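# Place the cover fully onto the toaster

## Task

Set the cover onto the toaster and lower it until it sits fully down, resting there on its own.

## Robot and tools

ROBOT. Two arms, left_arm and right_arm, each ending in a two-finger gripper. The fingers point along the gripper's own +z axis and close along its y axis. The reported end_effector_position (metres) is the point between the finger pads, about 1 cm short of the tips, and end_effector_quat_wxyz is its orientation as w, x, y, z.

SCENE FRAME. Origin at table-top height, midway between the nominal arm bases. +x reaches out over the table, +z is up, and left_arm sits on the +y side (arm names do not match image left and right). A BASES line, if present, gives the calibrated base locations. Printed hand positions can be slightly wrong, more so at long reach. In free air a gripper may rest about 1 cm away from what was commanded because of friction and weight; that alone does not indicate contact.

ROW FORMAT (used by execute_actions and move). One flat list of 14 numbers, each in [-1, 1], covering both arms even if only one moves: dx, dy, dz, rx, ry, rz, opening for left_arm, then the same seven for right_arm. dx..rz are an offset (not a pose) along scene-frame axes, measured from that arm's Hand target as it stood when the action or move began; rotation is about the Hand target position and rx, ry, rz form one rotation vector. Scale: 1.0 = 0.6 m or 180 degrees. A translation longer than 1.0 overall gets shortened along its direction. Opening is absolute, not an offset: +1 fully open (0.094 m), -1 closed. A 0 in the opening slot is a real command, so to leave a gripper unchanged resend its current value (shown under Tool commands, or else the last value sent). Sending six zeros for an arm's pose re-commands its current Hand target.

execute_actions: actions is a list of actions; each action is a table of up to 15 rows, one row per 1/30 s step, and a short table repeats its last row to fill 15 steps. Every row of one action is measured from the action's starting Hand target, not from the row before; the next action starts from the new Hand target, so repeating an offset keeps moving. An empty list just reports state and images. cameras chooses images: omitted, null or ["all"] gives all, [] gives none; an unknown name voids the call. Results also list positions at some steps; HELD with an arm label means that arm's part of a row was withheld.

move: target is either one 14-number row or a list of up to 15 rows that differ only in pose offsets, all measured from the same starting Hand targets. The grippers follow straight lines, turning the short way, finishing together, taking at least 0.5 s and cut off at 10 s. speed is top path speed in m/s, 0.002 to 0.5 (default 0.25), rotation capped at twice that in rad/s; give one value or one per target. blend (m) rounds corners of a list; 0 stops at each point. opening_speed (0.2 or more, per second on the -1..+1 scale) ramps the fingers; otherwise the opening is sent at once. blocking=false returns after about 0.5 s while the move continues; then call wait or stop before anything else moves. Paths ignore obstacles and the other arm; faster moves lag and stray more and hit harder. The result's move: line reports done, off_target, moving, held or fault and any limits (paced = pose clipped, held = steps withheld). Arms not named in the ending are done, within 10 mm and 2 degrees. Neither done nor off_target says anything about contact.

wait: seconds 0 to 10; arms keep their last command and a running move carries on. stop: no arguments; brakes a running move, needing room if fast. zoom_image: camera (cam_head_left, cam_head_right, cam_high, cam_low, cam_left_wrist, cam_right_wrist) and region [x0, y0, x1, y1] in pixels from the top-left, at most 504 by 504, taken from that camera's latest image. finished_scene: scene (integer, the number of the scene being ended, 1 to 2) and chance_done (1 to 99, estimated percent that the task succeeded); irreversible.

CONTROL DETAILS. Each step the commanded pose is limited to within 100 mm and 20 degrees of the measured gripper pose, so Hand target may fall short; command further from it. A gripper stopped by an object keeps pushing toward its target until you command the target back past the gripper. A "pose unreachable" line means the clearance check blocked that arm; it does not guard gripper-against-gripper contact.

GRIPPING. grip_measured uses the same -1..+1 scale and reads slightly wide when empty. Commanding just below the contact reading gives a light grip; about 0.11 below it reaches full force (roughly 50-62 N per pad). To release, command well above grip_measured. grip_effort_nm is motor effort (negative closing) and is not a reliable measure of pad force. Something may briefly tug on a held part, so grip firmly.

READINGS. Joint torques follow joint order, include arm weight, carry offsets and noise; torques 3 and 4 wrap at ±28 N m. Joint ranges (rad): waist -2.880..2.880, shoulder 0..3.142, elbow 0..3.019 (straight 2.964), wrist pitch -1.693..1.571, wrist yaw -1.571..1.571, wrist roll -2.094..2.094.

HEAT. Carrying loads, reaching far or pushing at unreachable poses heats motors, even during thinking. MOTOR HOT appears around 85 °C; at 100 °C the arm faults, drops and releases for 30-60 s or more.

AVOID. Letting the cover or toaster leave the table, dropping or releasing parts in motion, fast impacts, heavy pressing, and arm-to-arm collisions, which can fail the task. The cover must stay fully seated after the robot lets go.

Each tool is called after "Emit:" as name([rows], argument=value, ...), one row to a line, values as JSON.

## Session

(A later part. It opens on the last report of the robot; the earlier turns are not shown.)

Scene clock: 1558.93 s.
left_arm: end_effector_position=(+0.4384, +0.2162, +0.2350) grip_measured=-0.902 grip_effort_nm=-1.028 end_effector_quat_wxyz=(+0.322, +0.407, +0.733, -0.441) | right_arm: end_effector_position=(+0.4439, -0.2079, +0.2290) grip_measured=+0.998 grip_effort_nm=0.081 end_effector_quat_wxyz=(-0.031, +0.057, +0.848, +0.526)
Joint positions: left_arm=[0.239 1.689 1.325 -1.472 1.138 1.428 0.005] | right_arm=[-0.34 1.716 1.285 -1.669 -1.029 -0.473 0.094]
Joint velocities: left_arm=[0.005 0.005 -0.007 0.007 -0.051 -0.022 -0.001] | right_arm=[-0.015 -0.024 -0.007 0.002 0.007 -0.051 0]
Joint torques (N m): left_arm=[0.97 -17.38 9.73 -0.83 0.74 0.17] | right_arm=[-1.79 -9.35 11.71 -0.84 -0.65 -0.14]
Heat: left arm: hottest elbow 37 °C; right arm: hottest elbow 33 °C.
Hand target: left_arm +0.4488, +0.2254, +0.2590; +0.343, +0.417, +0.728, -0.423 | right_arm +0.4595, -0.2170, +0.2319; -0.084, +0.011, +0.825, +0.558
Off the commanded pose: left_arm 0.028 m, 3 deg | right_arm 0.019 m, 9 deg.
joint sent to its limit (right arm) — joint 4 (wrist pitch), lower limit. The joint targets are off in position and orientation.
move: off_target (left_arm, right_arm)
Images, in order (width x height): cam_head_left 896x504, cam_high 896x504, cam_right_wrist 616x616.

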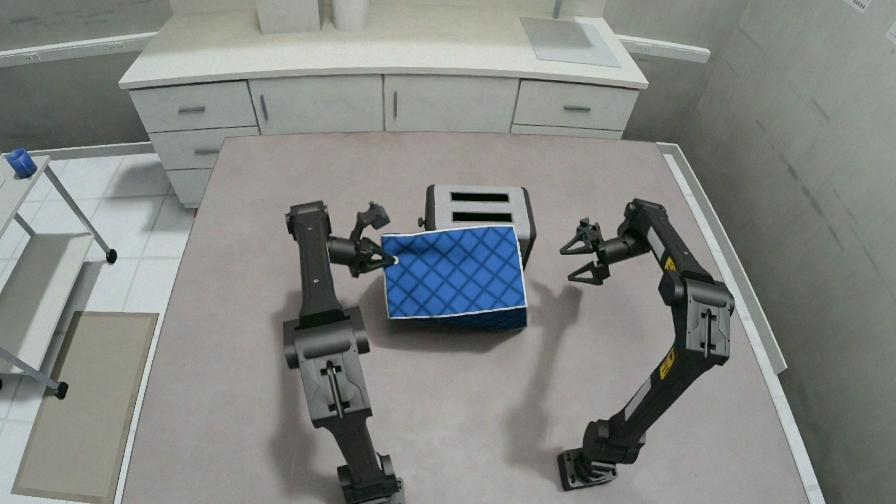

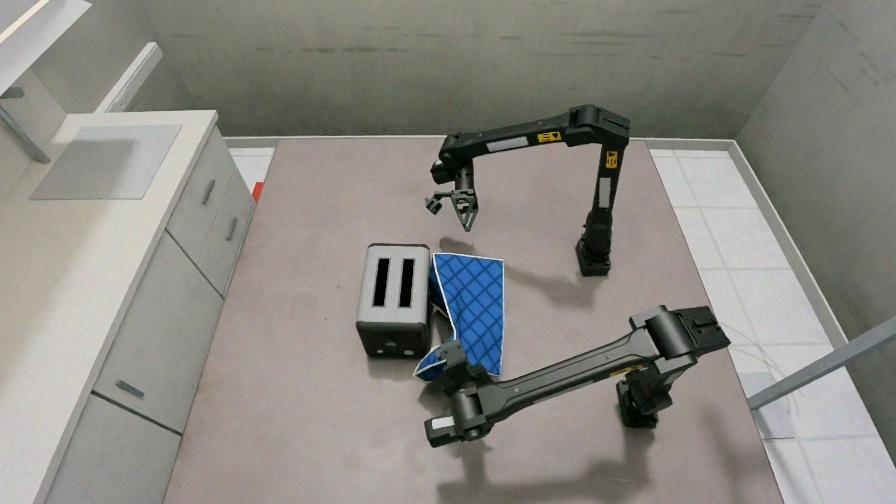

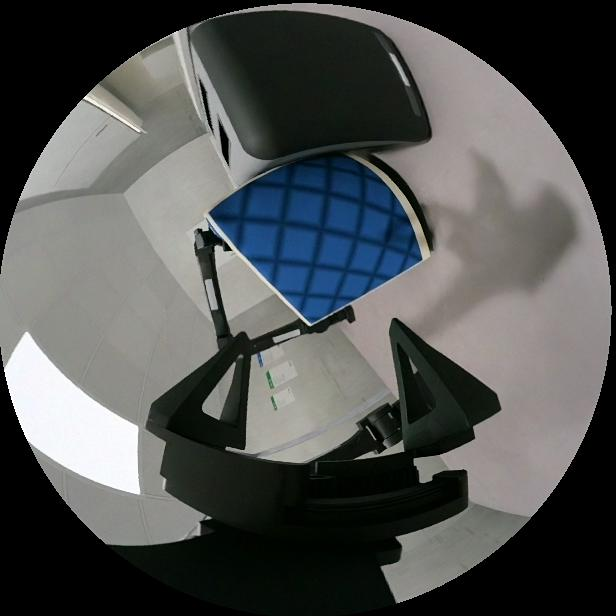

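Emit:
move(target=[0,0,0,0,0,0,-0.98,0.0,0.06,0.04,0.027,-0.206,0.079,1], cameras=["cam_right_wrist","cam_head_left"])

Scene clock: 1567.83 s.
left_arm: end_effector_position=(+0.4384, +0.2162, +0.2350) grip_measured=-0.902 grip_effort_nm=-1.028 end_effector_quat_wxyz=(+0.322, +0.407, +0.733, -0.441) | right_arm: end_effector_position=(+0.4482, -0.1833, +0.2363) grip_measured=+0.998 grip_effort_nm=0.081 end_effector_quat_wxyz=(+0.135, -0.219, +0.811, +0.525)
Joint positions: left_arm=[0.239 1.689 1.325 -1.472 1.138 1.428 0.005] | right_arm=[-0.289 1.716 1.29 -1.669 -1.075 -1.096 0.094]
Joint velocities: left_arm=[-0.015 -0.005 -0.007 -0.012 -0.037 -0.066 0] | right_arm=[0.005 0.005 0.012 0.002 -0.007 -0.022 -0.001]
Joint torques (N m): left_arm=[0.62 -17.38 9.69 -0.84 0.76 0.16] | right_arm=[0.32 -12.4 11.71 -0.81 -0.61 -0.14]
Heat: left arm: hottest elbow 37 °C; right arm: hottest elbow 34 °C.
Hand target: left_arm +0.4488, +0.2254, +0.2590; +0.343, +0.417, +0.728, -0.423 | right_arm +0.4598, -0.1809, +0.2565; +0.115, -0.271, +0.780, +0.553
Off the commanded pose: left_arm 0.028 m, 3 deg | right_arm 0.023 m, 8 deg.
joint sent to its limit (right arm) — joint 4 (wrist pitch), lower limit. The joint targets are off in orientation, not in position.
move: off_target (left_arm, right_arm)
Images, in order (width x height): cam_head_left 896x504, cam_right_wrist 616x616.

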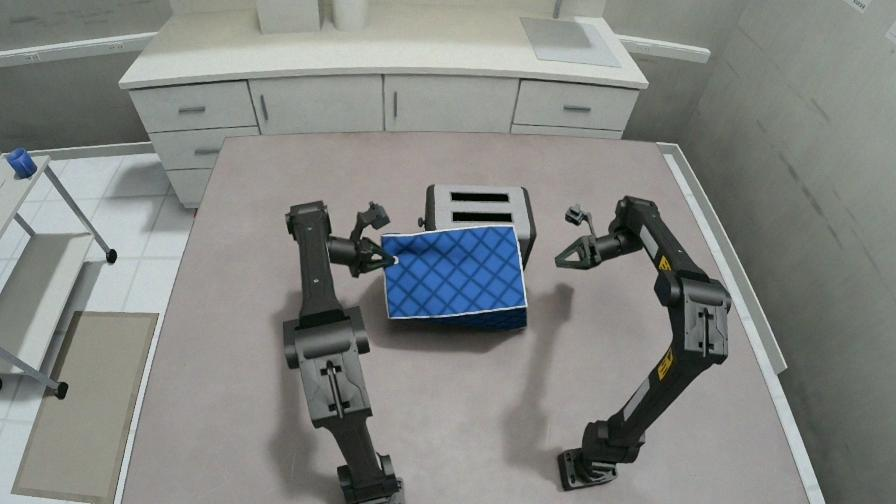

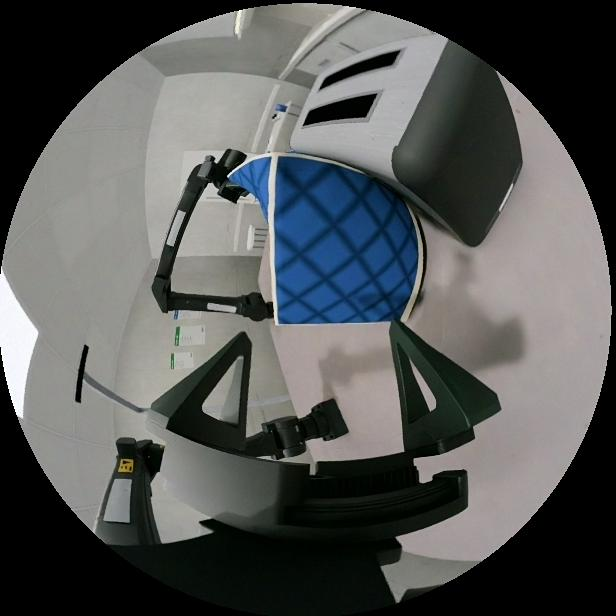

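Emit:
move(target=[0,0,0,0,0,0,-0.98,0.0,0.12,0.02,0,0,0,1], cameras=["cam_right_wrist"])

Scene clock: 1607.00 s.
left_arm: end_effector_position=(+0.4384, +0.2162, +0.2350) grip_measured=-0.902 grip_effort_nm=-1.033 end_effector_quat_wxyz=(+0.322, +0.407, +0.733, -0.441) | right_arm: end_effector_position=(+0.4473, -0.1088, +0.2515) grip_measured=+0.998 grip_effort_nm=0.076 end_effector_quat_wxyz=(+0.109, -0.260, +0.783, +0.554)
Joint positions: left_arm=[0.239 1.689 1.325 -1.472 1.138 1.428 0.005] | right_arm=[-0.126 1.716 1.311 -1.669 -1.144 -1.058 0.094]
Joint velocities: left_arm=[-0.005 -0.015 0.007 -0.002 -0.066 -0.037 0] | right_arm=[0.005 -0.005 -0.007 -0.017 -0.081 -0.022 -0.001]
Joint torques (N m): left_arm=[0.91 -17.26 9.63 -0.79 0.74 0.16] | right_arm=[-0.73 -12.04 11.95 -0.77 -0.75 0.21]
Heat: left arm: hottest elbow 38 °C; right arm: hottest elbow 35 °C.
Hand target: left_arm +0.4488, +0.2254, +0.2590; +0.343, +0.417, +0.728, -0.423 | right_arm +0.4599, -0.1088, +0.2694; +0.116, -0.271, +0.779, +0.554
Off the commanded pose: left_arm 0.028 m, 3 deg | right_arm 0.021 m, 1 deg.
joint sent to its limit (right arm) — joint 4 (wrist pitch), lower limit. The joint targets still meet the commanded pose.
move: off_target (left_arm, right_arm)
Images, in order (width x height): cam_right_wrist 616x616.

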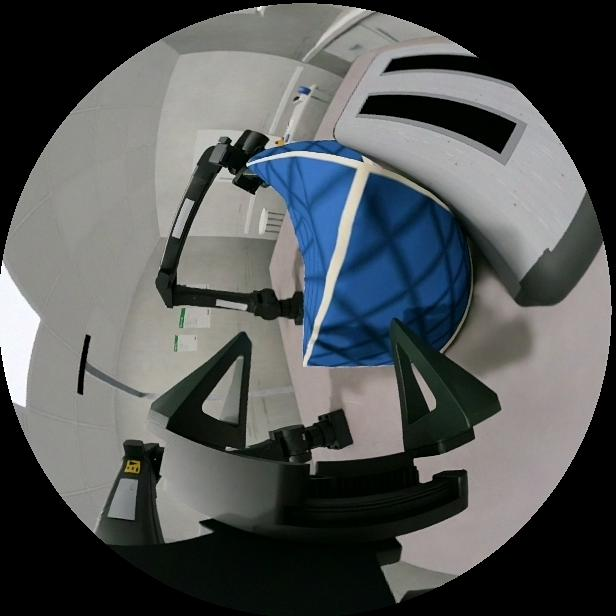

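Emit:
move([
  [0,0,0,0,0,0,-0.98,0.02,0.065,-0.01,0,0,0,1],
], cameras=["cam_right_wrist"])

Emit:
move([
  [0,0,0,0,0,0,-0.98,0.0,0.0,0.0,0,0,0,-0.98],
], opening_speed=1.5)

Scene clock: 1612.50 s.
left_arm: end_effector_position=(+0.4384, +0.2169, +0.2350) grip_measured=-0.902 grip_effort_nm=-1.028 end_effector_quat_wxyz=(+0.322, +0.406, +0.733, -0.441) | right_arm: end_effector_position=(+0.4566, -0.0735, +0.2534) grip_measured=+0.998 grip_effort_nm=0.085 end_effector_quat_wxyz=(+0.104, -0.262, +0.780, +0.559)
Joint positions: left_arm=[0.24 1.689 1.325 -1.472 1.138 1.428 0.005] | right_arm=[-0.05 1.716 1.323 -1.561 -1.179 -0.919 0.094]
Joint velocities: left_arm=[0.005 -0.005 -0.017 0.007 0.037 0.037 0] | right_arm=[-0.005 0.015 0.007 0.007 -0.037 -0.037 0]
Joint torques (N m): left_arm=[1.26 -17.2 9.65 -0.76 0.75 0.16] | right_arm=[-0.32 -11.05 12.1 -0.1 -0.8 0.18]
Heat: left arm: hottest elbow 38 °C; right arm: hottest elbow 35 °C.
Hand target: left_arm +0.4488, +0.2253, +0.2590; +0.343, +0.417, +0.727, -0.423 | right_arm +0.4718, -0.0697, +0.2638; +0.116, -0.271, +0.778, +0.555
Off the commanded pose: left_arm 0.028 m, 3 deg | right_arm 0.019 m, 2 deg.
move: off_target (left_arm, right_arm)
Images, in order (width x height): cam_right_wrist 616x616.

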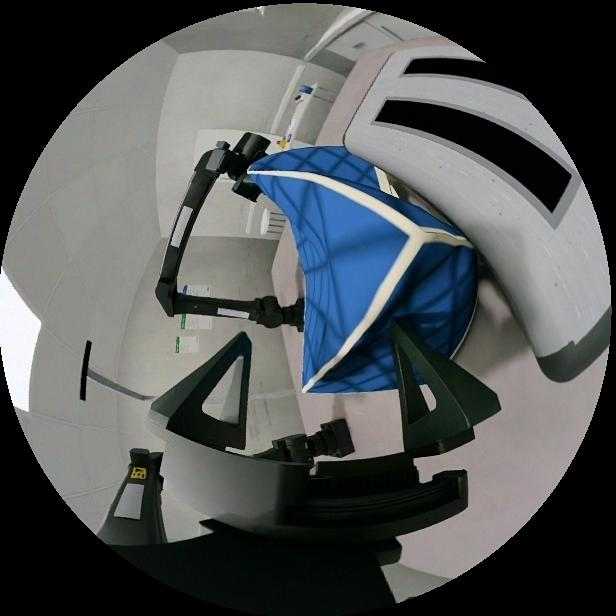

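Scene clock: 1614.13 s.
left_arm: end_effector_position=(+0.4385, +0.2175, +0.2350) grip_measured=-0.902 grip_effort_nm=-1.018 end_effector_quat_wxyz=(+0.322, +0.406, +0.733, -0.440) | right_arm: end_effector_position=(+0.4569, -0.0736, +0.2533) grip_measured=-0.932 grip_effort_nm=-0.940 end_effector_quat_wxyz=(+0.104, -0.261, +0.780, +0.559)
Joint positions: left_arm=[0.241 1.689 1.325 -1.472 1.138 1.428 0.005] | right_arm=[-0.05 1.716 1.323 -1.559 -1.179 -0.915 0.003]
Joint velocities: left_arm=[-0.015 -0.005 -0.007 0.007 0.007 0.022 0] | right_arm=[-0.005 -0.005 -0.012 -0.007 -0.051 -0.051 -0.002]
Joint torques (N m): left_arm=[0.97 -17.73 9.77 -0.88 0.75 0.14] | right_arm=[-0.38 -10.99 12.11 -0.13 -0.8 0.18]
Heat: left arm: hottest elbow 38 °C; right arm: hottest elbow 35 °C.
Hand target: left_arm +0.4488, +0.2255, +0.2590; +0.343, +0.417, +0.728, -0.423 | right_arm +0.4718, -0.0697, +0.2638; +0.116, -0.271, +0.778, +0.555
Off the commanded pose: left_arm 0.027 m, 3 deg | right_arm 0.019 m, 2 deg.
move: off_target (left_arm, right_arm)

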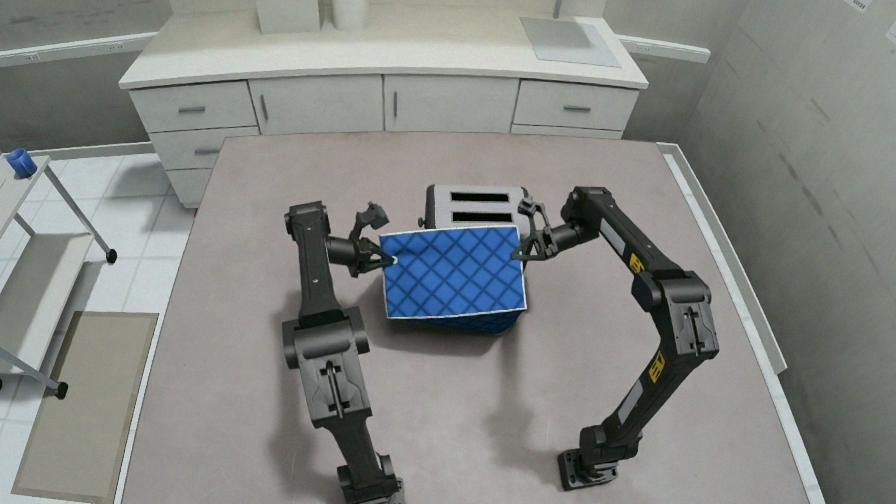

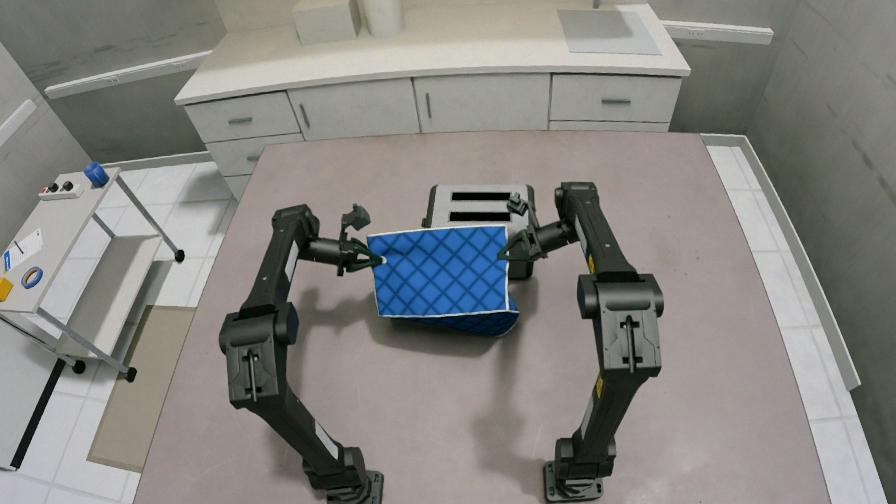

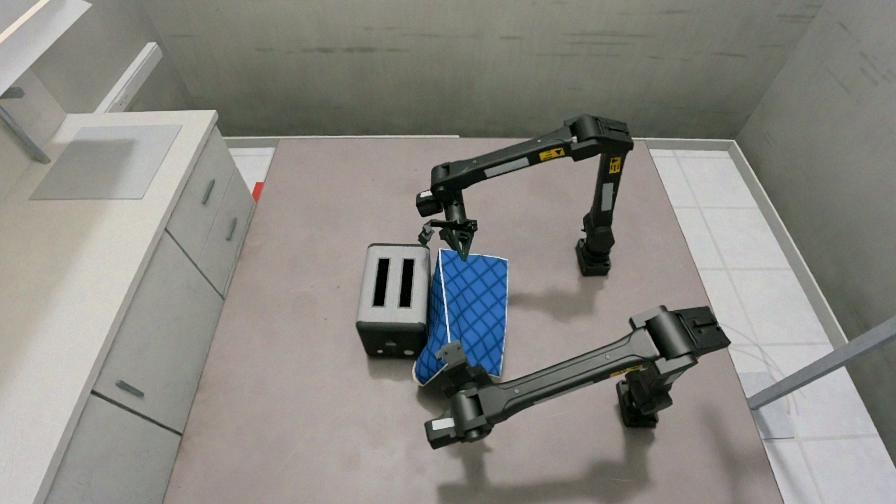

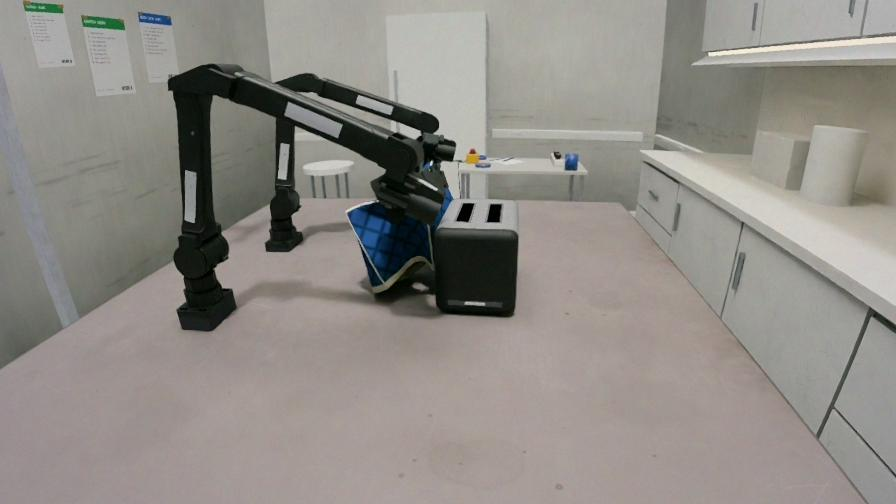

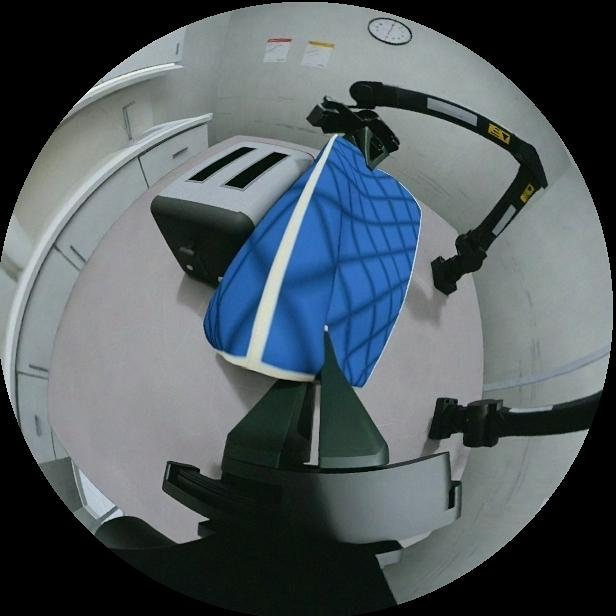

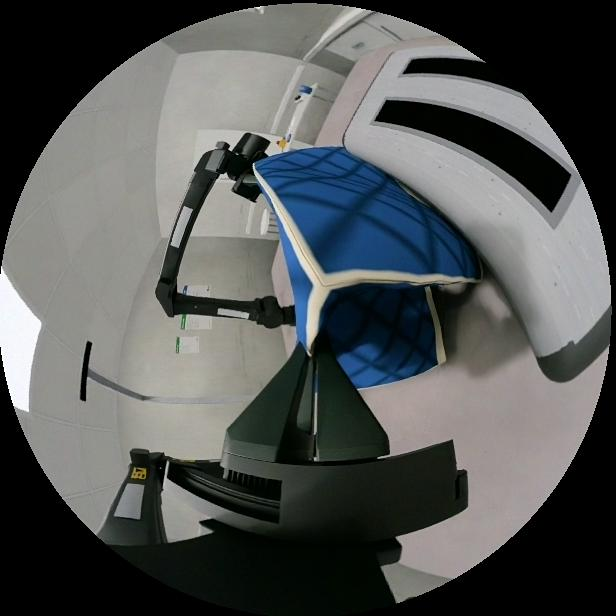

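Emit:
move([
  [0,0,0,0,0,0,-0.98,0.0,0.0,0.0,0,0,0,0.9],
], cameras=[])

Emit:
move([
  [0,0,0,0,0,0,-0.98,0.0,-0.1,0.03,0,0,0,1],
  [0,0,0,0,0,0,-0.98,-0.12,-0.1,0.0,0,0,0,1],
], cameras=["cam_right_wrist","cam_head_left"])

Scene clock: 1620.73 s.
left_arm: end_effector_position=(+0.4385, +0.2175, +0.2350) grip_measured=-0.902 grip_effort_nm=-1.028 end_effector_quat_wxyz=(+0.322, +0.406, +0.733, -0.440) | right_arm: end_effector_position=(+0.4569, -0.0736, +0.2533) grip_measured=+0.898 grip_effort_nm=0.095 end_effector_quat_wxyz=(+0.104, -0.261, +0.780, +0.559)
Joint positions: left_arm=[0.241 1.689 1.325 -1.472 1.138 1.428 0.005] | right_arm=[-0.05 1.716 1.323 -1.559 -1.179 -0.915 0.089]
Joint velocities: left_arm=[-0.005 0.005 -0.007 0.002 -0.007 -0.022 0.001] | right_arm=[-0.015 0.005 0.007 -0.012 -0.037 -0.066 0]
Joint torques (N m): left_arm=[0.32 -17.55 9.8 -0.96 0.75 0.17] | right_arm=[-0.32 -10.93 12.12 -0.1 -0.79 0.19]
Heat: left arm: hottest elbow 39 °C; right arm: hottest elbow 36 °C.
Hand target: left_arm +0.4488, +0.2254, +0.2590; +0.343, +0.417, +0.728, -0.423 | right_arm +0.4718, -0.0697, +0.2638; +0.116, -0.271, +0.778, +0.555
Off the commanded pose: left_arm 0.027 m, 3 deg | right_arm 0.019 m, 2 deg.
move: off_target (left_arm, right_arm)
No camera images: "cameras" was empty.

Scene clock: 1622.20 s.
left_arm: end_effector_position=(+0.4382, +0.2174, +0.2350) grip_measured=-0.903 grip_effort_nm=-1.028 end_effector_quat_wxyz=(+0.322, +0.406, +0.733, -0.441) | right_arm: end_effector_position=(+0.4052, -0.1248, +0.2590) grip_measured=+0.998 grip_effort_nm=0.085 end_effector_quat_wxyz=(+0.122, -0.258, +0.789, +0.544)
Joint positions: left_arm=[0.241 1.689 1.325 -1.474 1.138 1.428 0.005] | right_arm=[-0.174 1.598 1.188 -1.672 -1.122 -1.093 0.094]
Joint velocities: left_arm=[0.005 0.005 0.002 -0.027 0.022 -0.007 0.001] | right_arm=[-0.015 0.005 -0.017 -0.012 0.007 -0.007 0.001]
Joint torques (N m): left_arm=[0.73 -17.55 9.77 -0.76 0.74 0.18] | right_arm=[-2.02 -11.46 6.54 -0.72 -0.38 -0.13]
Heat: left arm: hottest elbow 39 °C; right arm: hottest elbow 36 °C.
Hand target: left_arm +0.4488, +0.2254, +0.2590; +0.343, +0.417, +0.728, -0.423 | right_arm +0.3998, -0.1299, +0.2640; +0.115, -0.271, +0.779, +0.554
Off the commanded pose: left_arm 0.027 m, 4 deg | right_arm 0.009 m, 2 deg.
joint sent to its limit (right arm) — joint 4 (wrist pitch), lower limit. The joint targets are off in orientation, not in position.
move: off_target (left_arm)
Images, in order (width x height): cam_head_left 896x504, cam_right_wrist 616x616.

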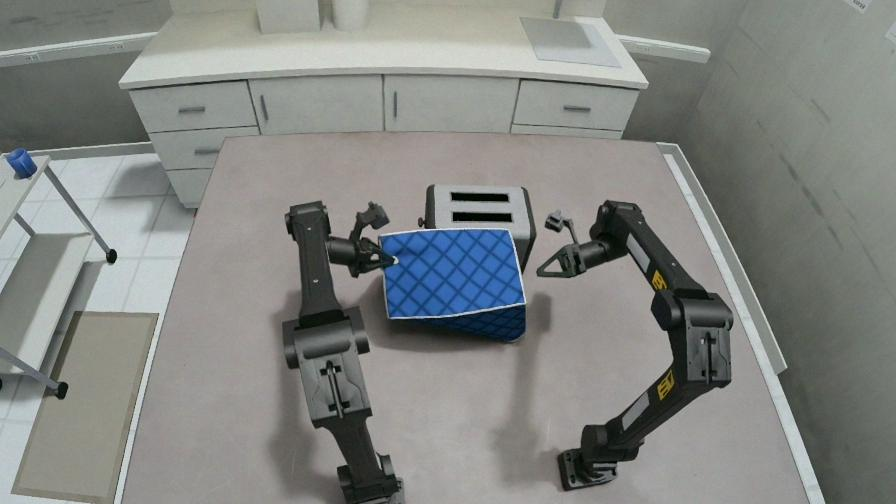

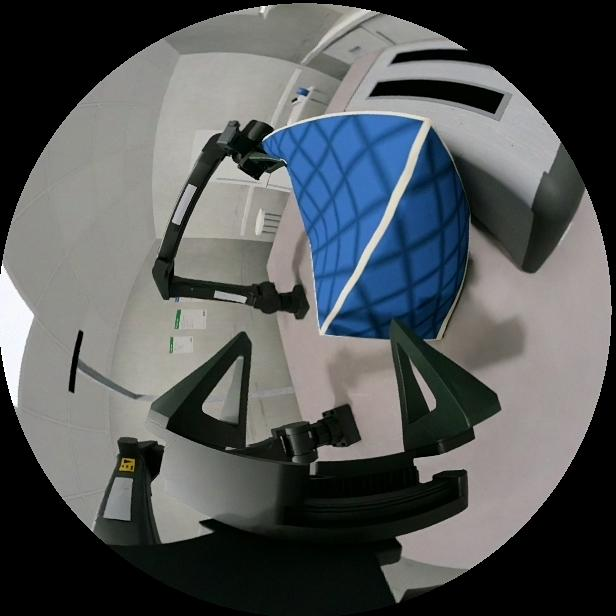

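Emit:
move([
  [0,0,0,0,0,0,-0.98,0.03,0.10,-0.01,0,0,0,1],
], cameras=["cam_right_wrist"])

Scene clock: 1627.07 s.
left_arm: end_effector_position=(+0.4383, +0.2183, +0.2350) grip_measured=-0.903 grip_effort_nm=-1.033 end_effector_quat_wxyz=(+0.322, +0.405, +0.734, -0.440) | right_arm: end_effector_position=(+0.4143, -0.0734, +0.2571) grip_measured=+0.998 grip_effort_nm=0.095 end_effector_quat_wxyz=(+0.116, -0.271, +0.779, +0.554)
Joint positions: left_arm=[0.243 1.689 1.325 -1.474 1.138 1.428 0.005] | right_arm=[-0.051 1.598 1.188 -1.512 -1.178 -0.919 0.094]
Joint velocities: left_arm=[-0.015 -0.015 -0.007 -0.012 0.022 -0.022 0.001] | right_arm=[0.005 -0.005 -0.002 0.007 0.051 0.007 0]
Joint torques (N m): left_arm=[0.73 -17.44 9.69 -0.81 0.78 0.19] | right_arm=[-0.21 -9.7 8.72 -0.02 -0.85 0.2]
Heat: left arm: hottest elbow 39 °C; right arm: hottest elbow 35 °C.
Hand target: left_arm +0.4488, +0.2255, +0.2590; +0.343, +0.417, +0.728, -0.423 | right_arm +0.4178, -0.0696, +0.2588; +0.116, -0.271, +0.778, +0.555
Off the commanded pose: left_arm 0.027 m, 3 deg | right_arm 0.005 m, 0 deg.
move: off_target (left_arm)
Images, in order (width x height): cam_right_wrist 616x616.

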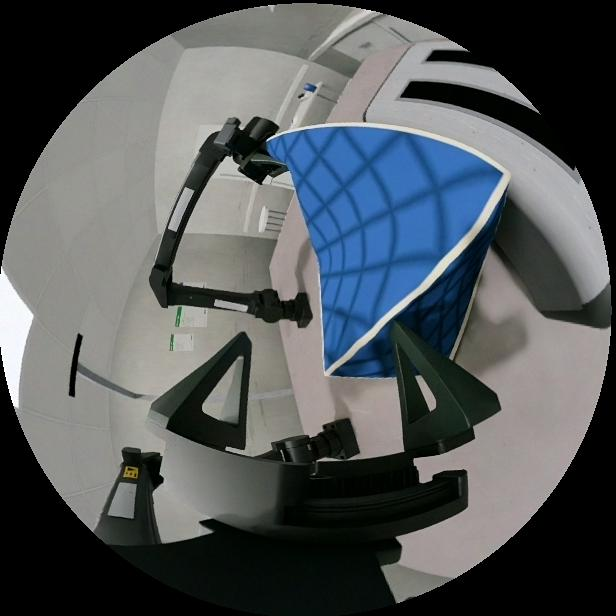

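Emit:
move([
  [0,0,0,0,0,0,-0.98,0.02,0.04,-0.025,0,0,0,1],
], cameras=[])

Emit:
move([
  [0,0,0,0,0,0,-0.98,0.0,0.0,0.0,0,0,0,-0.98],
], opening_speed=1.5, cameras=["cam_right_wrist","cam_head_left"])

Scene clock: 1634.67 s.
left_arm: end_effector_position=(+0.4383, +0.2183, +0.2350) grip_measured=-0.903 grip_effort_nm=-1.018 end_effector_quat_wxyz=(+0.322, +0.405, +0.734, -0.440) | right_arm: end_effector_position=(+0.4280, -0.0514, +0.2536) grip_measured=+0.998 grip_effort_nm=0.090 end_effector_quat_wxyz=(+0.129, -0.276, +0.777, +0.550)
Joint positions: left_arm=[0.243 1.689 1.325 -1.474 1.138 1.429 0.005] | right_arm=[0 1.598 1.188 -1.352 -1.193 -0.777 0.094]
Joint velocities: left_arm=[-0.015 -0.015 0.002 -0.032 0.037 0.051 0] | right_arm=[-0.005 0.015 0.002 -0.002 -0.007 0.022 0]
Joint torques (N m): left_arm=[0.91 -17.44 9.83 -0.81 0.78 0.17] | right_arm=[0.09 -8.64 8.03 0.21 -0.89 0.19]
Heat: left arm: hottest elbow 39 °C; right arm: hottest elbow 35 °C.
Hand target: left_arm +0.4488, +0.2255, +0.2590; +0.343, +0.417, +0.728, -0.423 | right_arm +0.4297, -0.0454, +0.2441; +0.116, -0.271, +0.777, +0.556
Off the commanded pose: left_arm 0.027 m, 3 deg | right_arm 0.012 m, 2 deg.
move: off_target (left_arm, right_arm)
No camera images: "cameras" was empty.

Scene clock: 1636.43 s.
left_arm: end_effector_position=(+0.4383, +0.2183, +0.2350) grip_measured=-0.903 grip_effort_nm=-1.033 end_effector_quat_wxyz=(+0.322, +0.405, +0.734, -0.440) | right_arm: end_effector_position=(+0.4286, -0.0514, +0.2536) grip_measured=-0.977 grip_effort_nm=-0.105 end_effector_quat_wxyz=(+0.130, -0.277, +0.777, +0.550)
Joint positions: left_arm=[0.243 1.689 1.325 -1.474 1.138 1.429 0.005] | right_arm=[0 1.598 1.188 -1.348 -1.194 -0.775 0.001]
Joint velocities: left_arm=[-0.005 -0.015 -0.017 -0.007 -0.066 0.007 0] | right_arm=[0.005 -0.005 -0.007 -0.012 0.051 -0.007 -0.001]
Joint torques (N m): left_arm=[0.97 -17.67 9.65 -0.73 0.74 0.17] | right_arm=[0.09 -8.7 8.05 0.12 -0.84 0.19]
Heat: left arm: hottest elbow 39 °C; right arm: hottest elbow 35 °C.
Hand target: left_arm +0.4488, +0.2255, +0.2590; +0.343, +0.417, +0.728, -0.423 | right_arm +0.4297, -0.0455, +0.2441; +0.116, -0.271, +0.778, +0.556
Off the commanded pose: left_arm 0.027 m, 3 deg | right_arm 0.011 m, 2 deg.
move: off_target (left_arm, right_arm)
Images, in order (width x height): cam_head_left 896x504, cam_right_wrist 616x616.

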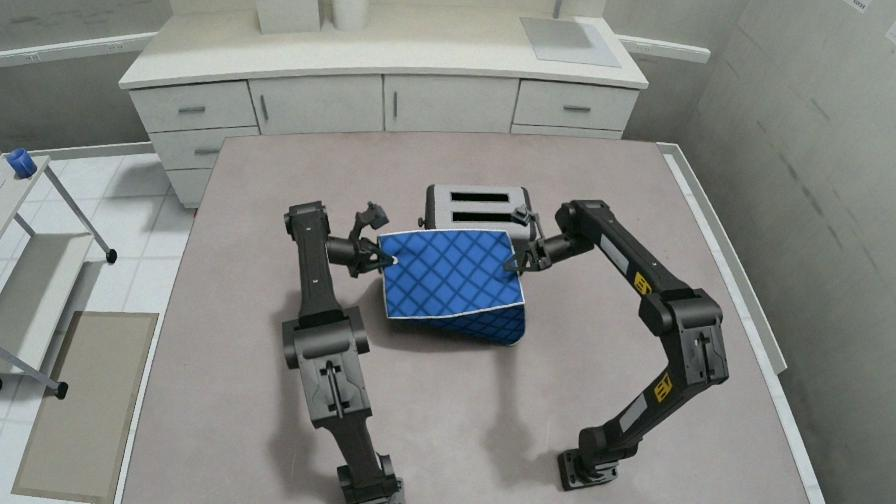

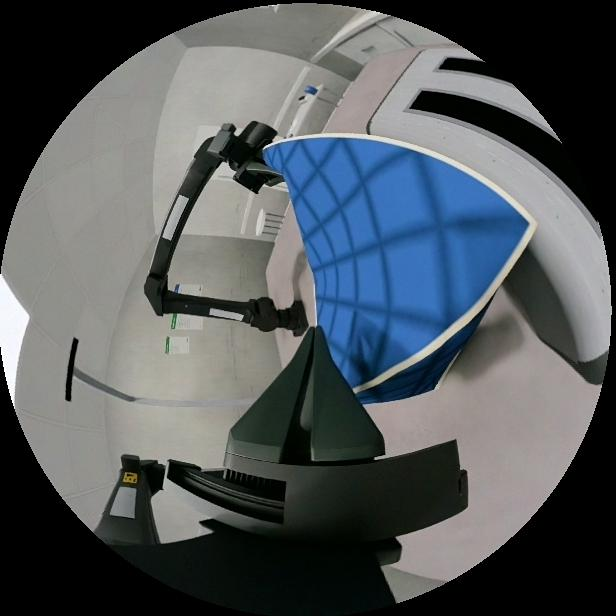

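Emit:
move([
  [0,0,0,0,0,0,-0.98,0.0,0.0,0.0,0,0,0,1],
], cameras=[])

Emit:
move([
  [0,0,0,0,0,0,-0.98,-0.03,-0.12,0.02,0,0,0,1],
  [0,0,0,0,0,0,-0.98,-0.03,-0.12,-0.05,-0.017,0.13,-0.05,1],
], cameras=["cam_right_wrist"])

Scene clock: 1643.27 s.
left_arm: end_effector_position=(+0.4383, +0.2183, +0.2350) grip_measured=-0.903 grip_effort_nm=-1.028 end_effector_quat_wxyz=(+0.322, +0.405, +0.734, -0.440) | right_arm: end_effector_position=(+0.4287, -0.0511, +0.2542) grip_measured=+0.997 grip_effort_nm=0.100 end_effector_quat_wxyz=(+0.131, -0.276, +0.776, +0.551)
Joint positions: left_arm=[0.243 1.689 1.325 -1.474 1.138 1.429 0.005] | right_arm=[0 1.598 1.188 -1.348 -1.198 -0.775 0.094]
Joint velocities: left_arm=[0.005 -0.005 -0.002 -0.012 0.037 -0.022 -0.001] | right_arm=[-0.005 -0.005 0.027 -0.027 0.037 0.037 0.001]
Joint torques (N m): left_arm=[0.44 -17.49 9.72 -0.72 0.76 0.15] | right_arm=[0.03 -8.7 7.95 0.14 -0.72 0.19]
Heat: left arm: hottest elbow 39 °C; right arm: hottest elbow 35 °C.
Hand target: left_arm +0.4488, +0.2255, +0.2590; +0.343, +0.417, +0.728, -0.423 | right_arm +0.4297, -0.0454, +0.2441; +0.116, -0.270, +0.778, +0.556
Off the commanded pose: left_arm 0.027 m, 3 deg | right_arm 0.012 m, 2 deg.
move: off_target (left_arm, right_arm)
No camera images: "cameras" was empty.

Scene clock: 1645.63 s.
left_arm: end_effector_position=(+0.4383, +0.2183, +0.2350) grip_measured=-0.903 grip_effort_nm=-1.023 end_effector_quat_wxyz=(+0.322, +0.405, +0.734, -0.440) | right_arm: end_effector_position=(+0.4126, -0.1169, +0.2244) grip_measured=+0.998 grip_effort_nm=0.090 end_effector_quat_wxyz=(+0.006, -0.108, +0.818, +0.565)
Joint positions: left_arm=[0.243 1.689 1.325 -1.474 1.138 1.429 0.005] | right_arm=[-0.153 1.673 1.171 -1.611 -1.135 -0.729 0.094]
Joint velocities: left_arm=[-0.005 -0.015 0.017 -0.022 0.007 0.037 0] | right_arm=[-0.005 0.005 -0.002 -0.022 0.022 -0.037 0]
Joint torques (N m): left_arm=[0.73 -17.08 9.69 -0.76 0.78 0.17] | right_arm=[-1.03 -9.05 6.11 -0.32 -0.36 0.19]
Heat: left arm: hottest elbow 39 °C; right arm: hottest elbow 35 °C.
Hand target: left_arm +0.4488, +0.2255, +0.2590; +0.343, +0.417, +0.728, -0.423 | right_arm +0.4111, -0.1179, +0.2130; -0.008, -0.094, +0.819, +0.565
Off the commanded pose: left_arm 0.027 m, 3 deg | right_arm 0.010 m, 2 deg.
move: off_target (left_arm)
Images, in order (width x height): cam_right_wrist 616x616.

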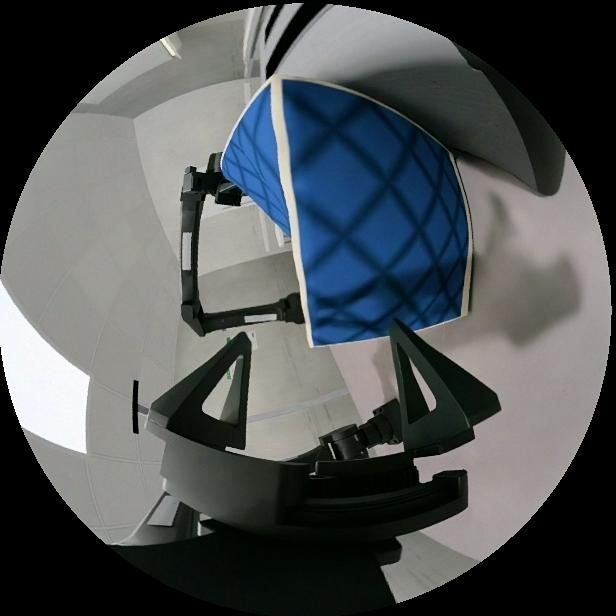

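Great alignment; corner at (312,345). Advance.

Emit:
move([
  [0,0,0,0,0,0,-0.98,0.03,0.08,0.01,0,0,0,1],
], cameras=["cam_right_wrist"])

Emit:
move([
  [0,0,0,0,0,0,-0.98,0.0,0.0,0.0,0,0,0,-0.98],
], opening_speed=1.5, cameras=["cam_right_wrist","cam_head_left"])

Scene clock: 1650.80 s.
left_arm: end_effector_position=(+0.4383, +0.2183, +0.2350) grip_measured=-0.903 grip_effort_nm=-1.028 end_effector_quat_wxyz=(+0.322, +0.405, +0.734, -0.440) | right_arm: end_effector_position=(+0.4270, -0.0724, +0.2187) grip_measured=+0.998 grip_effort_nm=0.085 end_effector_quat_wxyz=(-0.007, -0.096, +0.819, +0.566)
Joint positions: left_arm=[0.243 1.689 1.325 -1.474 1.138 1.429 0.005] | right_arm=[-0.048 1.673 1.171 -1.416 -1.18 -0.478 0.094]
Joint velocities: left_arm=[-0.005 -0.005 -0.007 0.017 0.022 -0.022 0] | right_arm=[-0.005 -0.015 0.002 0.007 0.066 -0.051 0]
Joint torques (N m): left_arm=[0.67 -17.9 9.68 -0.7 0.76 0.17] | right_arm=[-0.5 -10.52 7.98 -0.02 -0.74 0.2]
Heat: left arm: hottest elbow 39 °C; right arm: hottest elbow 35 °C.
Hand target: left_arm +0.4488, +0.2255, +0.2590; +0.343, +0.417, +0.728, -0.423 | right_arm +0.4293, -0.0696, +0.2198; -0.008, -0.094, +0.818, +0.567
Off the commanded pose: left_arm 0.027 m, 3 deg | right_arm 0.003 m, 0 deg.
move: off_target (left_arm)
Images, in order (width x height): cam_right_wrist 616x616.

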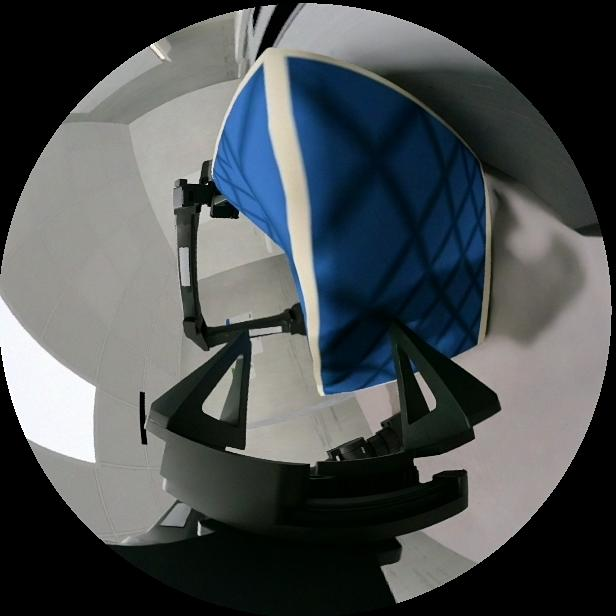

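Scene clock: 1652.43 s.
left_arm: end_effector_position=(+0.4383, +0.2183, +0.2350) grip_measured=-0.903 grip_effort_nm=-1.028 end_effector_quat_wxyz=(+0.322, +0.405, +0.734, -0.440) | right_arm: end_effector_position=(+0.4272, -0.0724, +0.2186) grip_measured=-0.938 grip_effort_nm=-0.916 end_effector_quat_wxyz=(-0.008, -0.094, +0.819, +0.566)
Joint positions: left_arm=[0.243 1.689 1.325 -1.474 1.138 1.429 0.005] | right_arm=[-0.048 1.673 1.171 -1.414 -1.18 -0.472 0.003]
Joint velocities: left_arm=[0.005 -0.015 0.007 -0.002 0.007 -0.007 0] | right_arm=[-0.015 -0.005 -0.017 0.012 -0.037 0.022 -0.001]
Joint torques (N m): left_arm=[0.91 -17.44 9.7 -0.75 0.75 0.18] | right_arm=[-0.62 -10.7 7.91 -0.03 -0.73 0.15]
Heat: left arm: hottest elbow 39 °C; right arm: hottest elbow 35 °C.
Hand target: left_arm +0.4488, +0.2254, +0.2590; +0.343, +0.417, +0.728, -0.423 | right_arm +0.4294, -0.0696, +0.2198; -0.008, -0.094, +0.818, +0.567
Off the commanded pose: left_arm 0.027 m, 3 deg | right_arm 0.004 m, 0 deg.
move: off_target (left_arm)
Images, in order (width x height): cam_head_left 896x504, cam_right_wrist 616x616.

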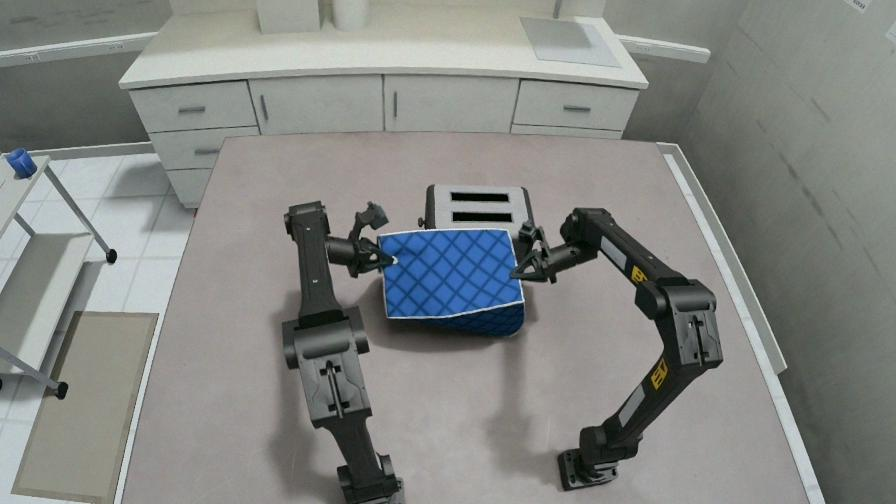

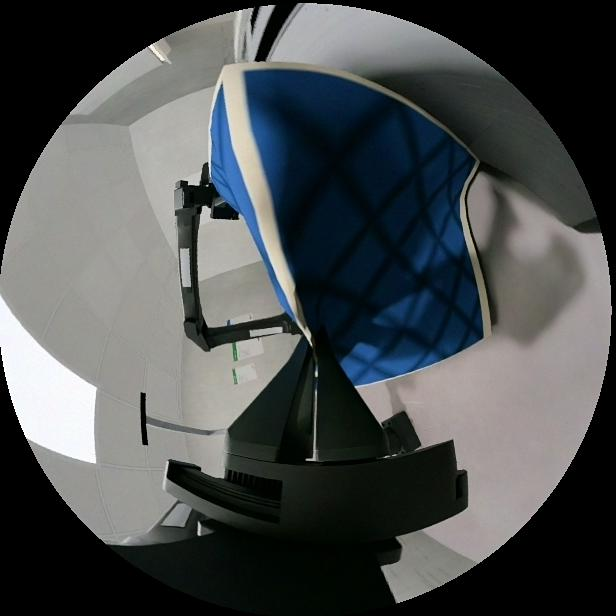

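Emit:
move(target=[0,0,0.43,0,0,0,-0.98,0,-0.02,0.45,0,0,0,-0.98], speed=0.12)

Emit:
zoom_image(camera="cam_low", region=[250, 20, 650, 340])

Scene clock: 1665.10 s.
left_arm: end_effector_position=(+0.4518, +0.2196, +0.4861) grip_measured=-0.903 grip_effort_nm=-1.028 end_effector_quat_wxyz=(+0.386, +0.367, +0.748, -0.397) | right_arm: end_effector_position=(+0.4289, -0.0742, +0.4629) grip_measured=-0.946 grip_effort_nm=-1.043 end_effector_quat_wxyz=(+0.044, -0.039, +0.822, +0.566)
Joint positions: left_arm=[0.243 1.532 1.799 -1.68 1.168 1.056 0.005] | right_arm=[-0.056 1.423 1.553 -1.672 -1.207 -0.095 0.003]
Joint velocities: left_arm=[-0.024 0.015 -0.012 -0.017 -0.037 -0.007 0.001] | right_arm=[-0.005 -0.005 0.007 -0.017 0.007 -0.022 -0.001]
Joint torques (N m): left_arm=[0.38 -15.79 10.81 -0.2 1.01 -0.05] | right_arm=[-2.43 -10.05 14.15 -0.01 -0.85 0.25]
Heat: left arm: hottest elbow 40 °C; right arm: hottest elbow 35 °C.
Hand target: left_arm +0.4472, +0.2216, +0.5165; +0.342, +0.419, +0.726, -0.425 | right_arm +0.4326, -0.0822, +0.4910; -0.008, -0.094, +0.819, +0.567
Off the commanded pose: left_arm 0.032 m, 8 deg | right_arm 0.028 m, 9 deg.
joint sent to its limit (left arm) — joint 4 (wrist pitch), lower limit. The joint targets are off in position and orientation.
joint sent to its limit (right arm) — joint 4 (wrist pitch), lower limit. The joint targets are off in orientation, not in position.
move: off_target (left_arm, right_arm)

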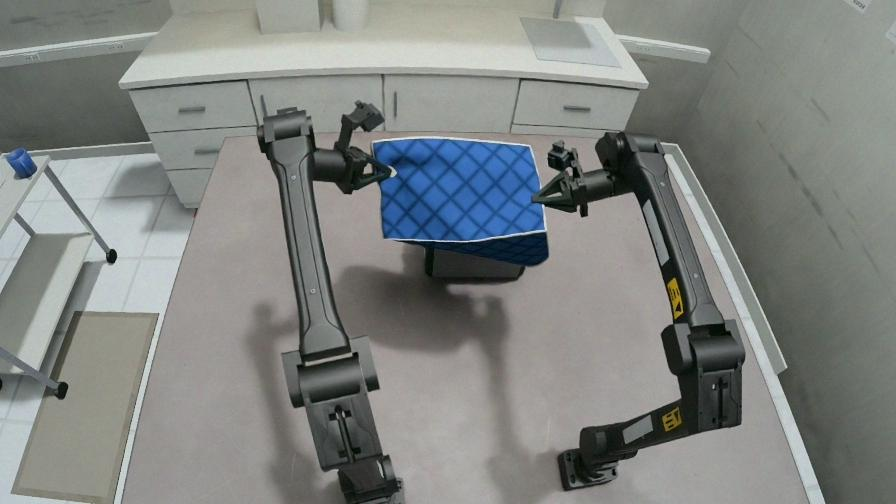

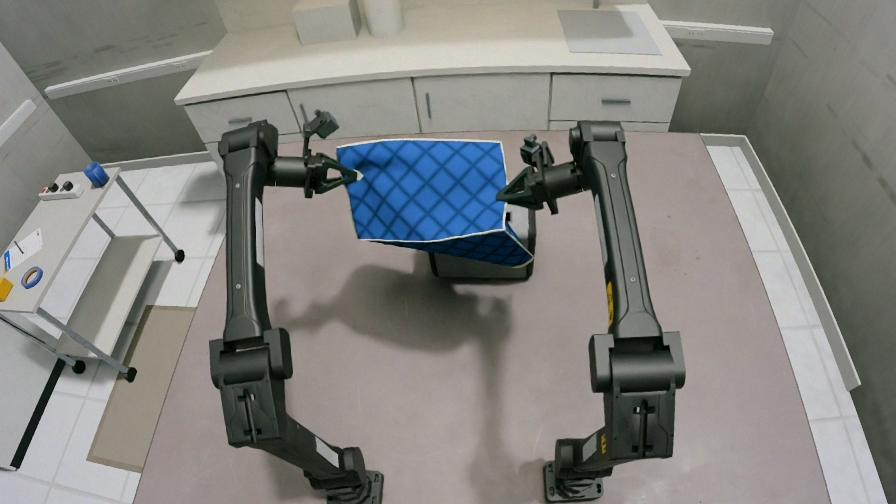

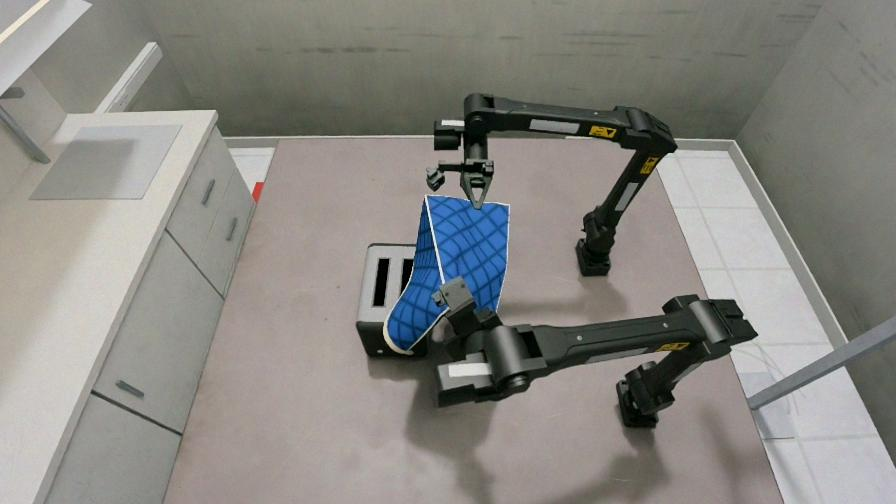

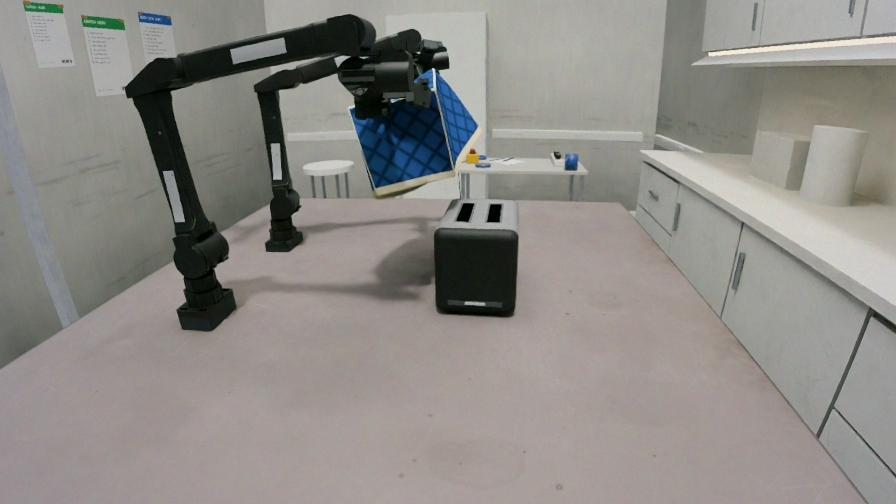

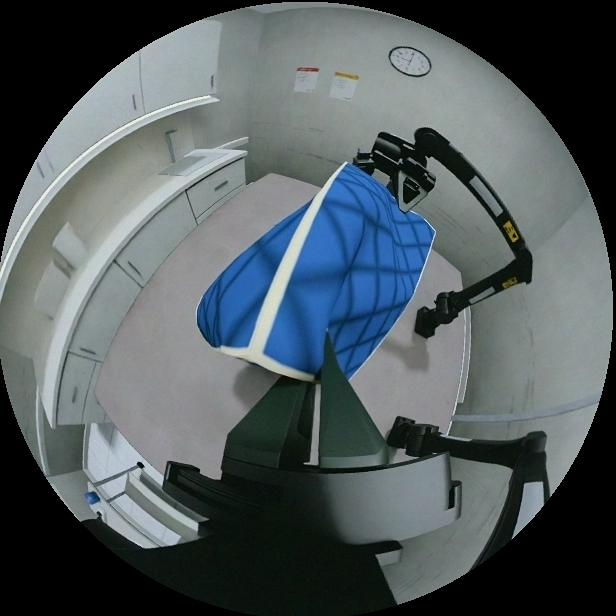

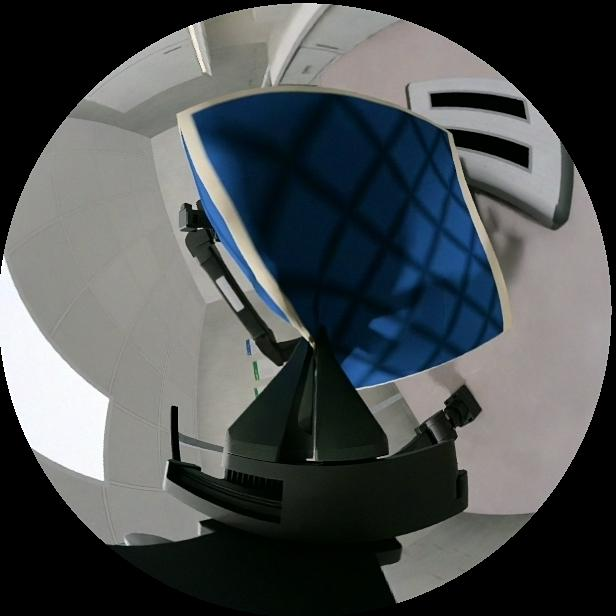

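Scaled by 1.260.

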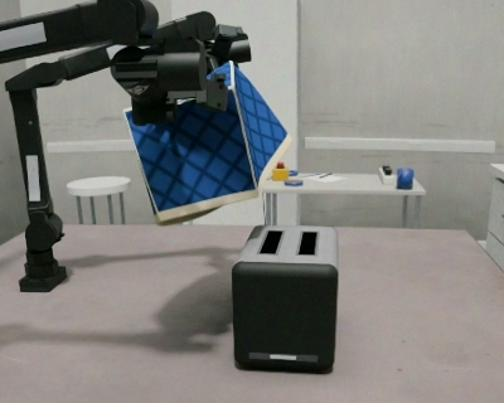

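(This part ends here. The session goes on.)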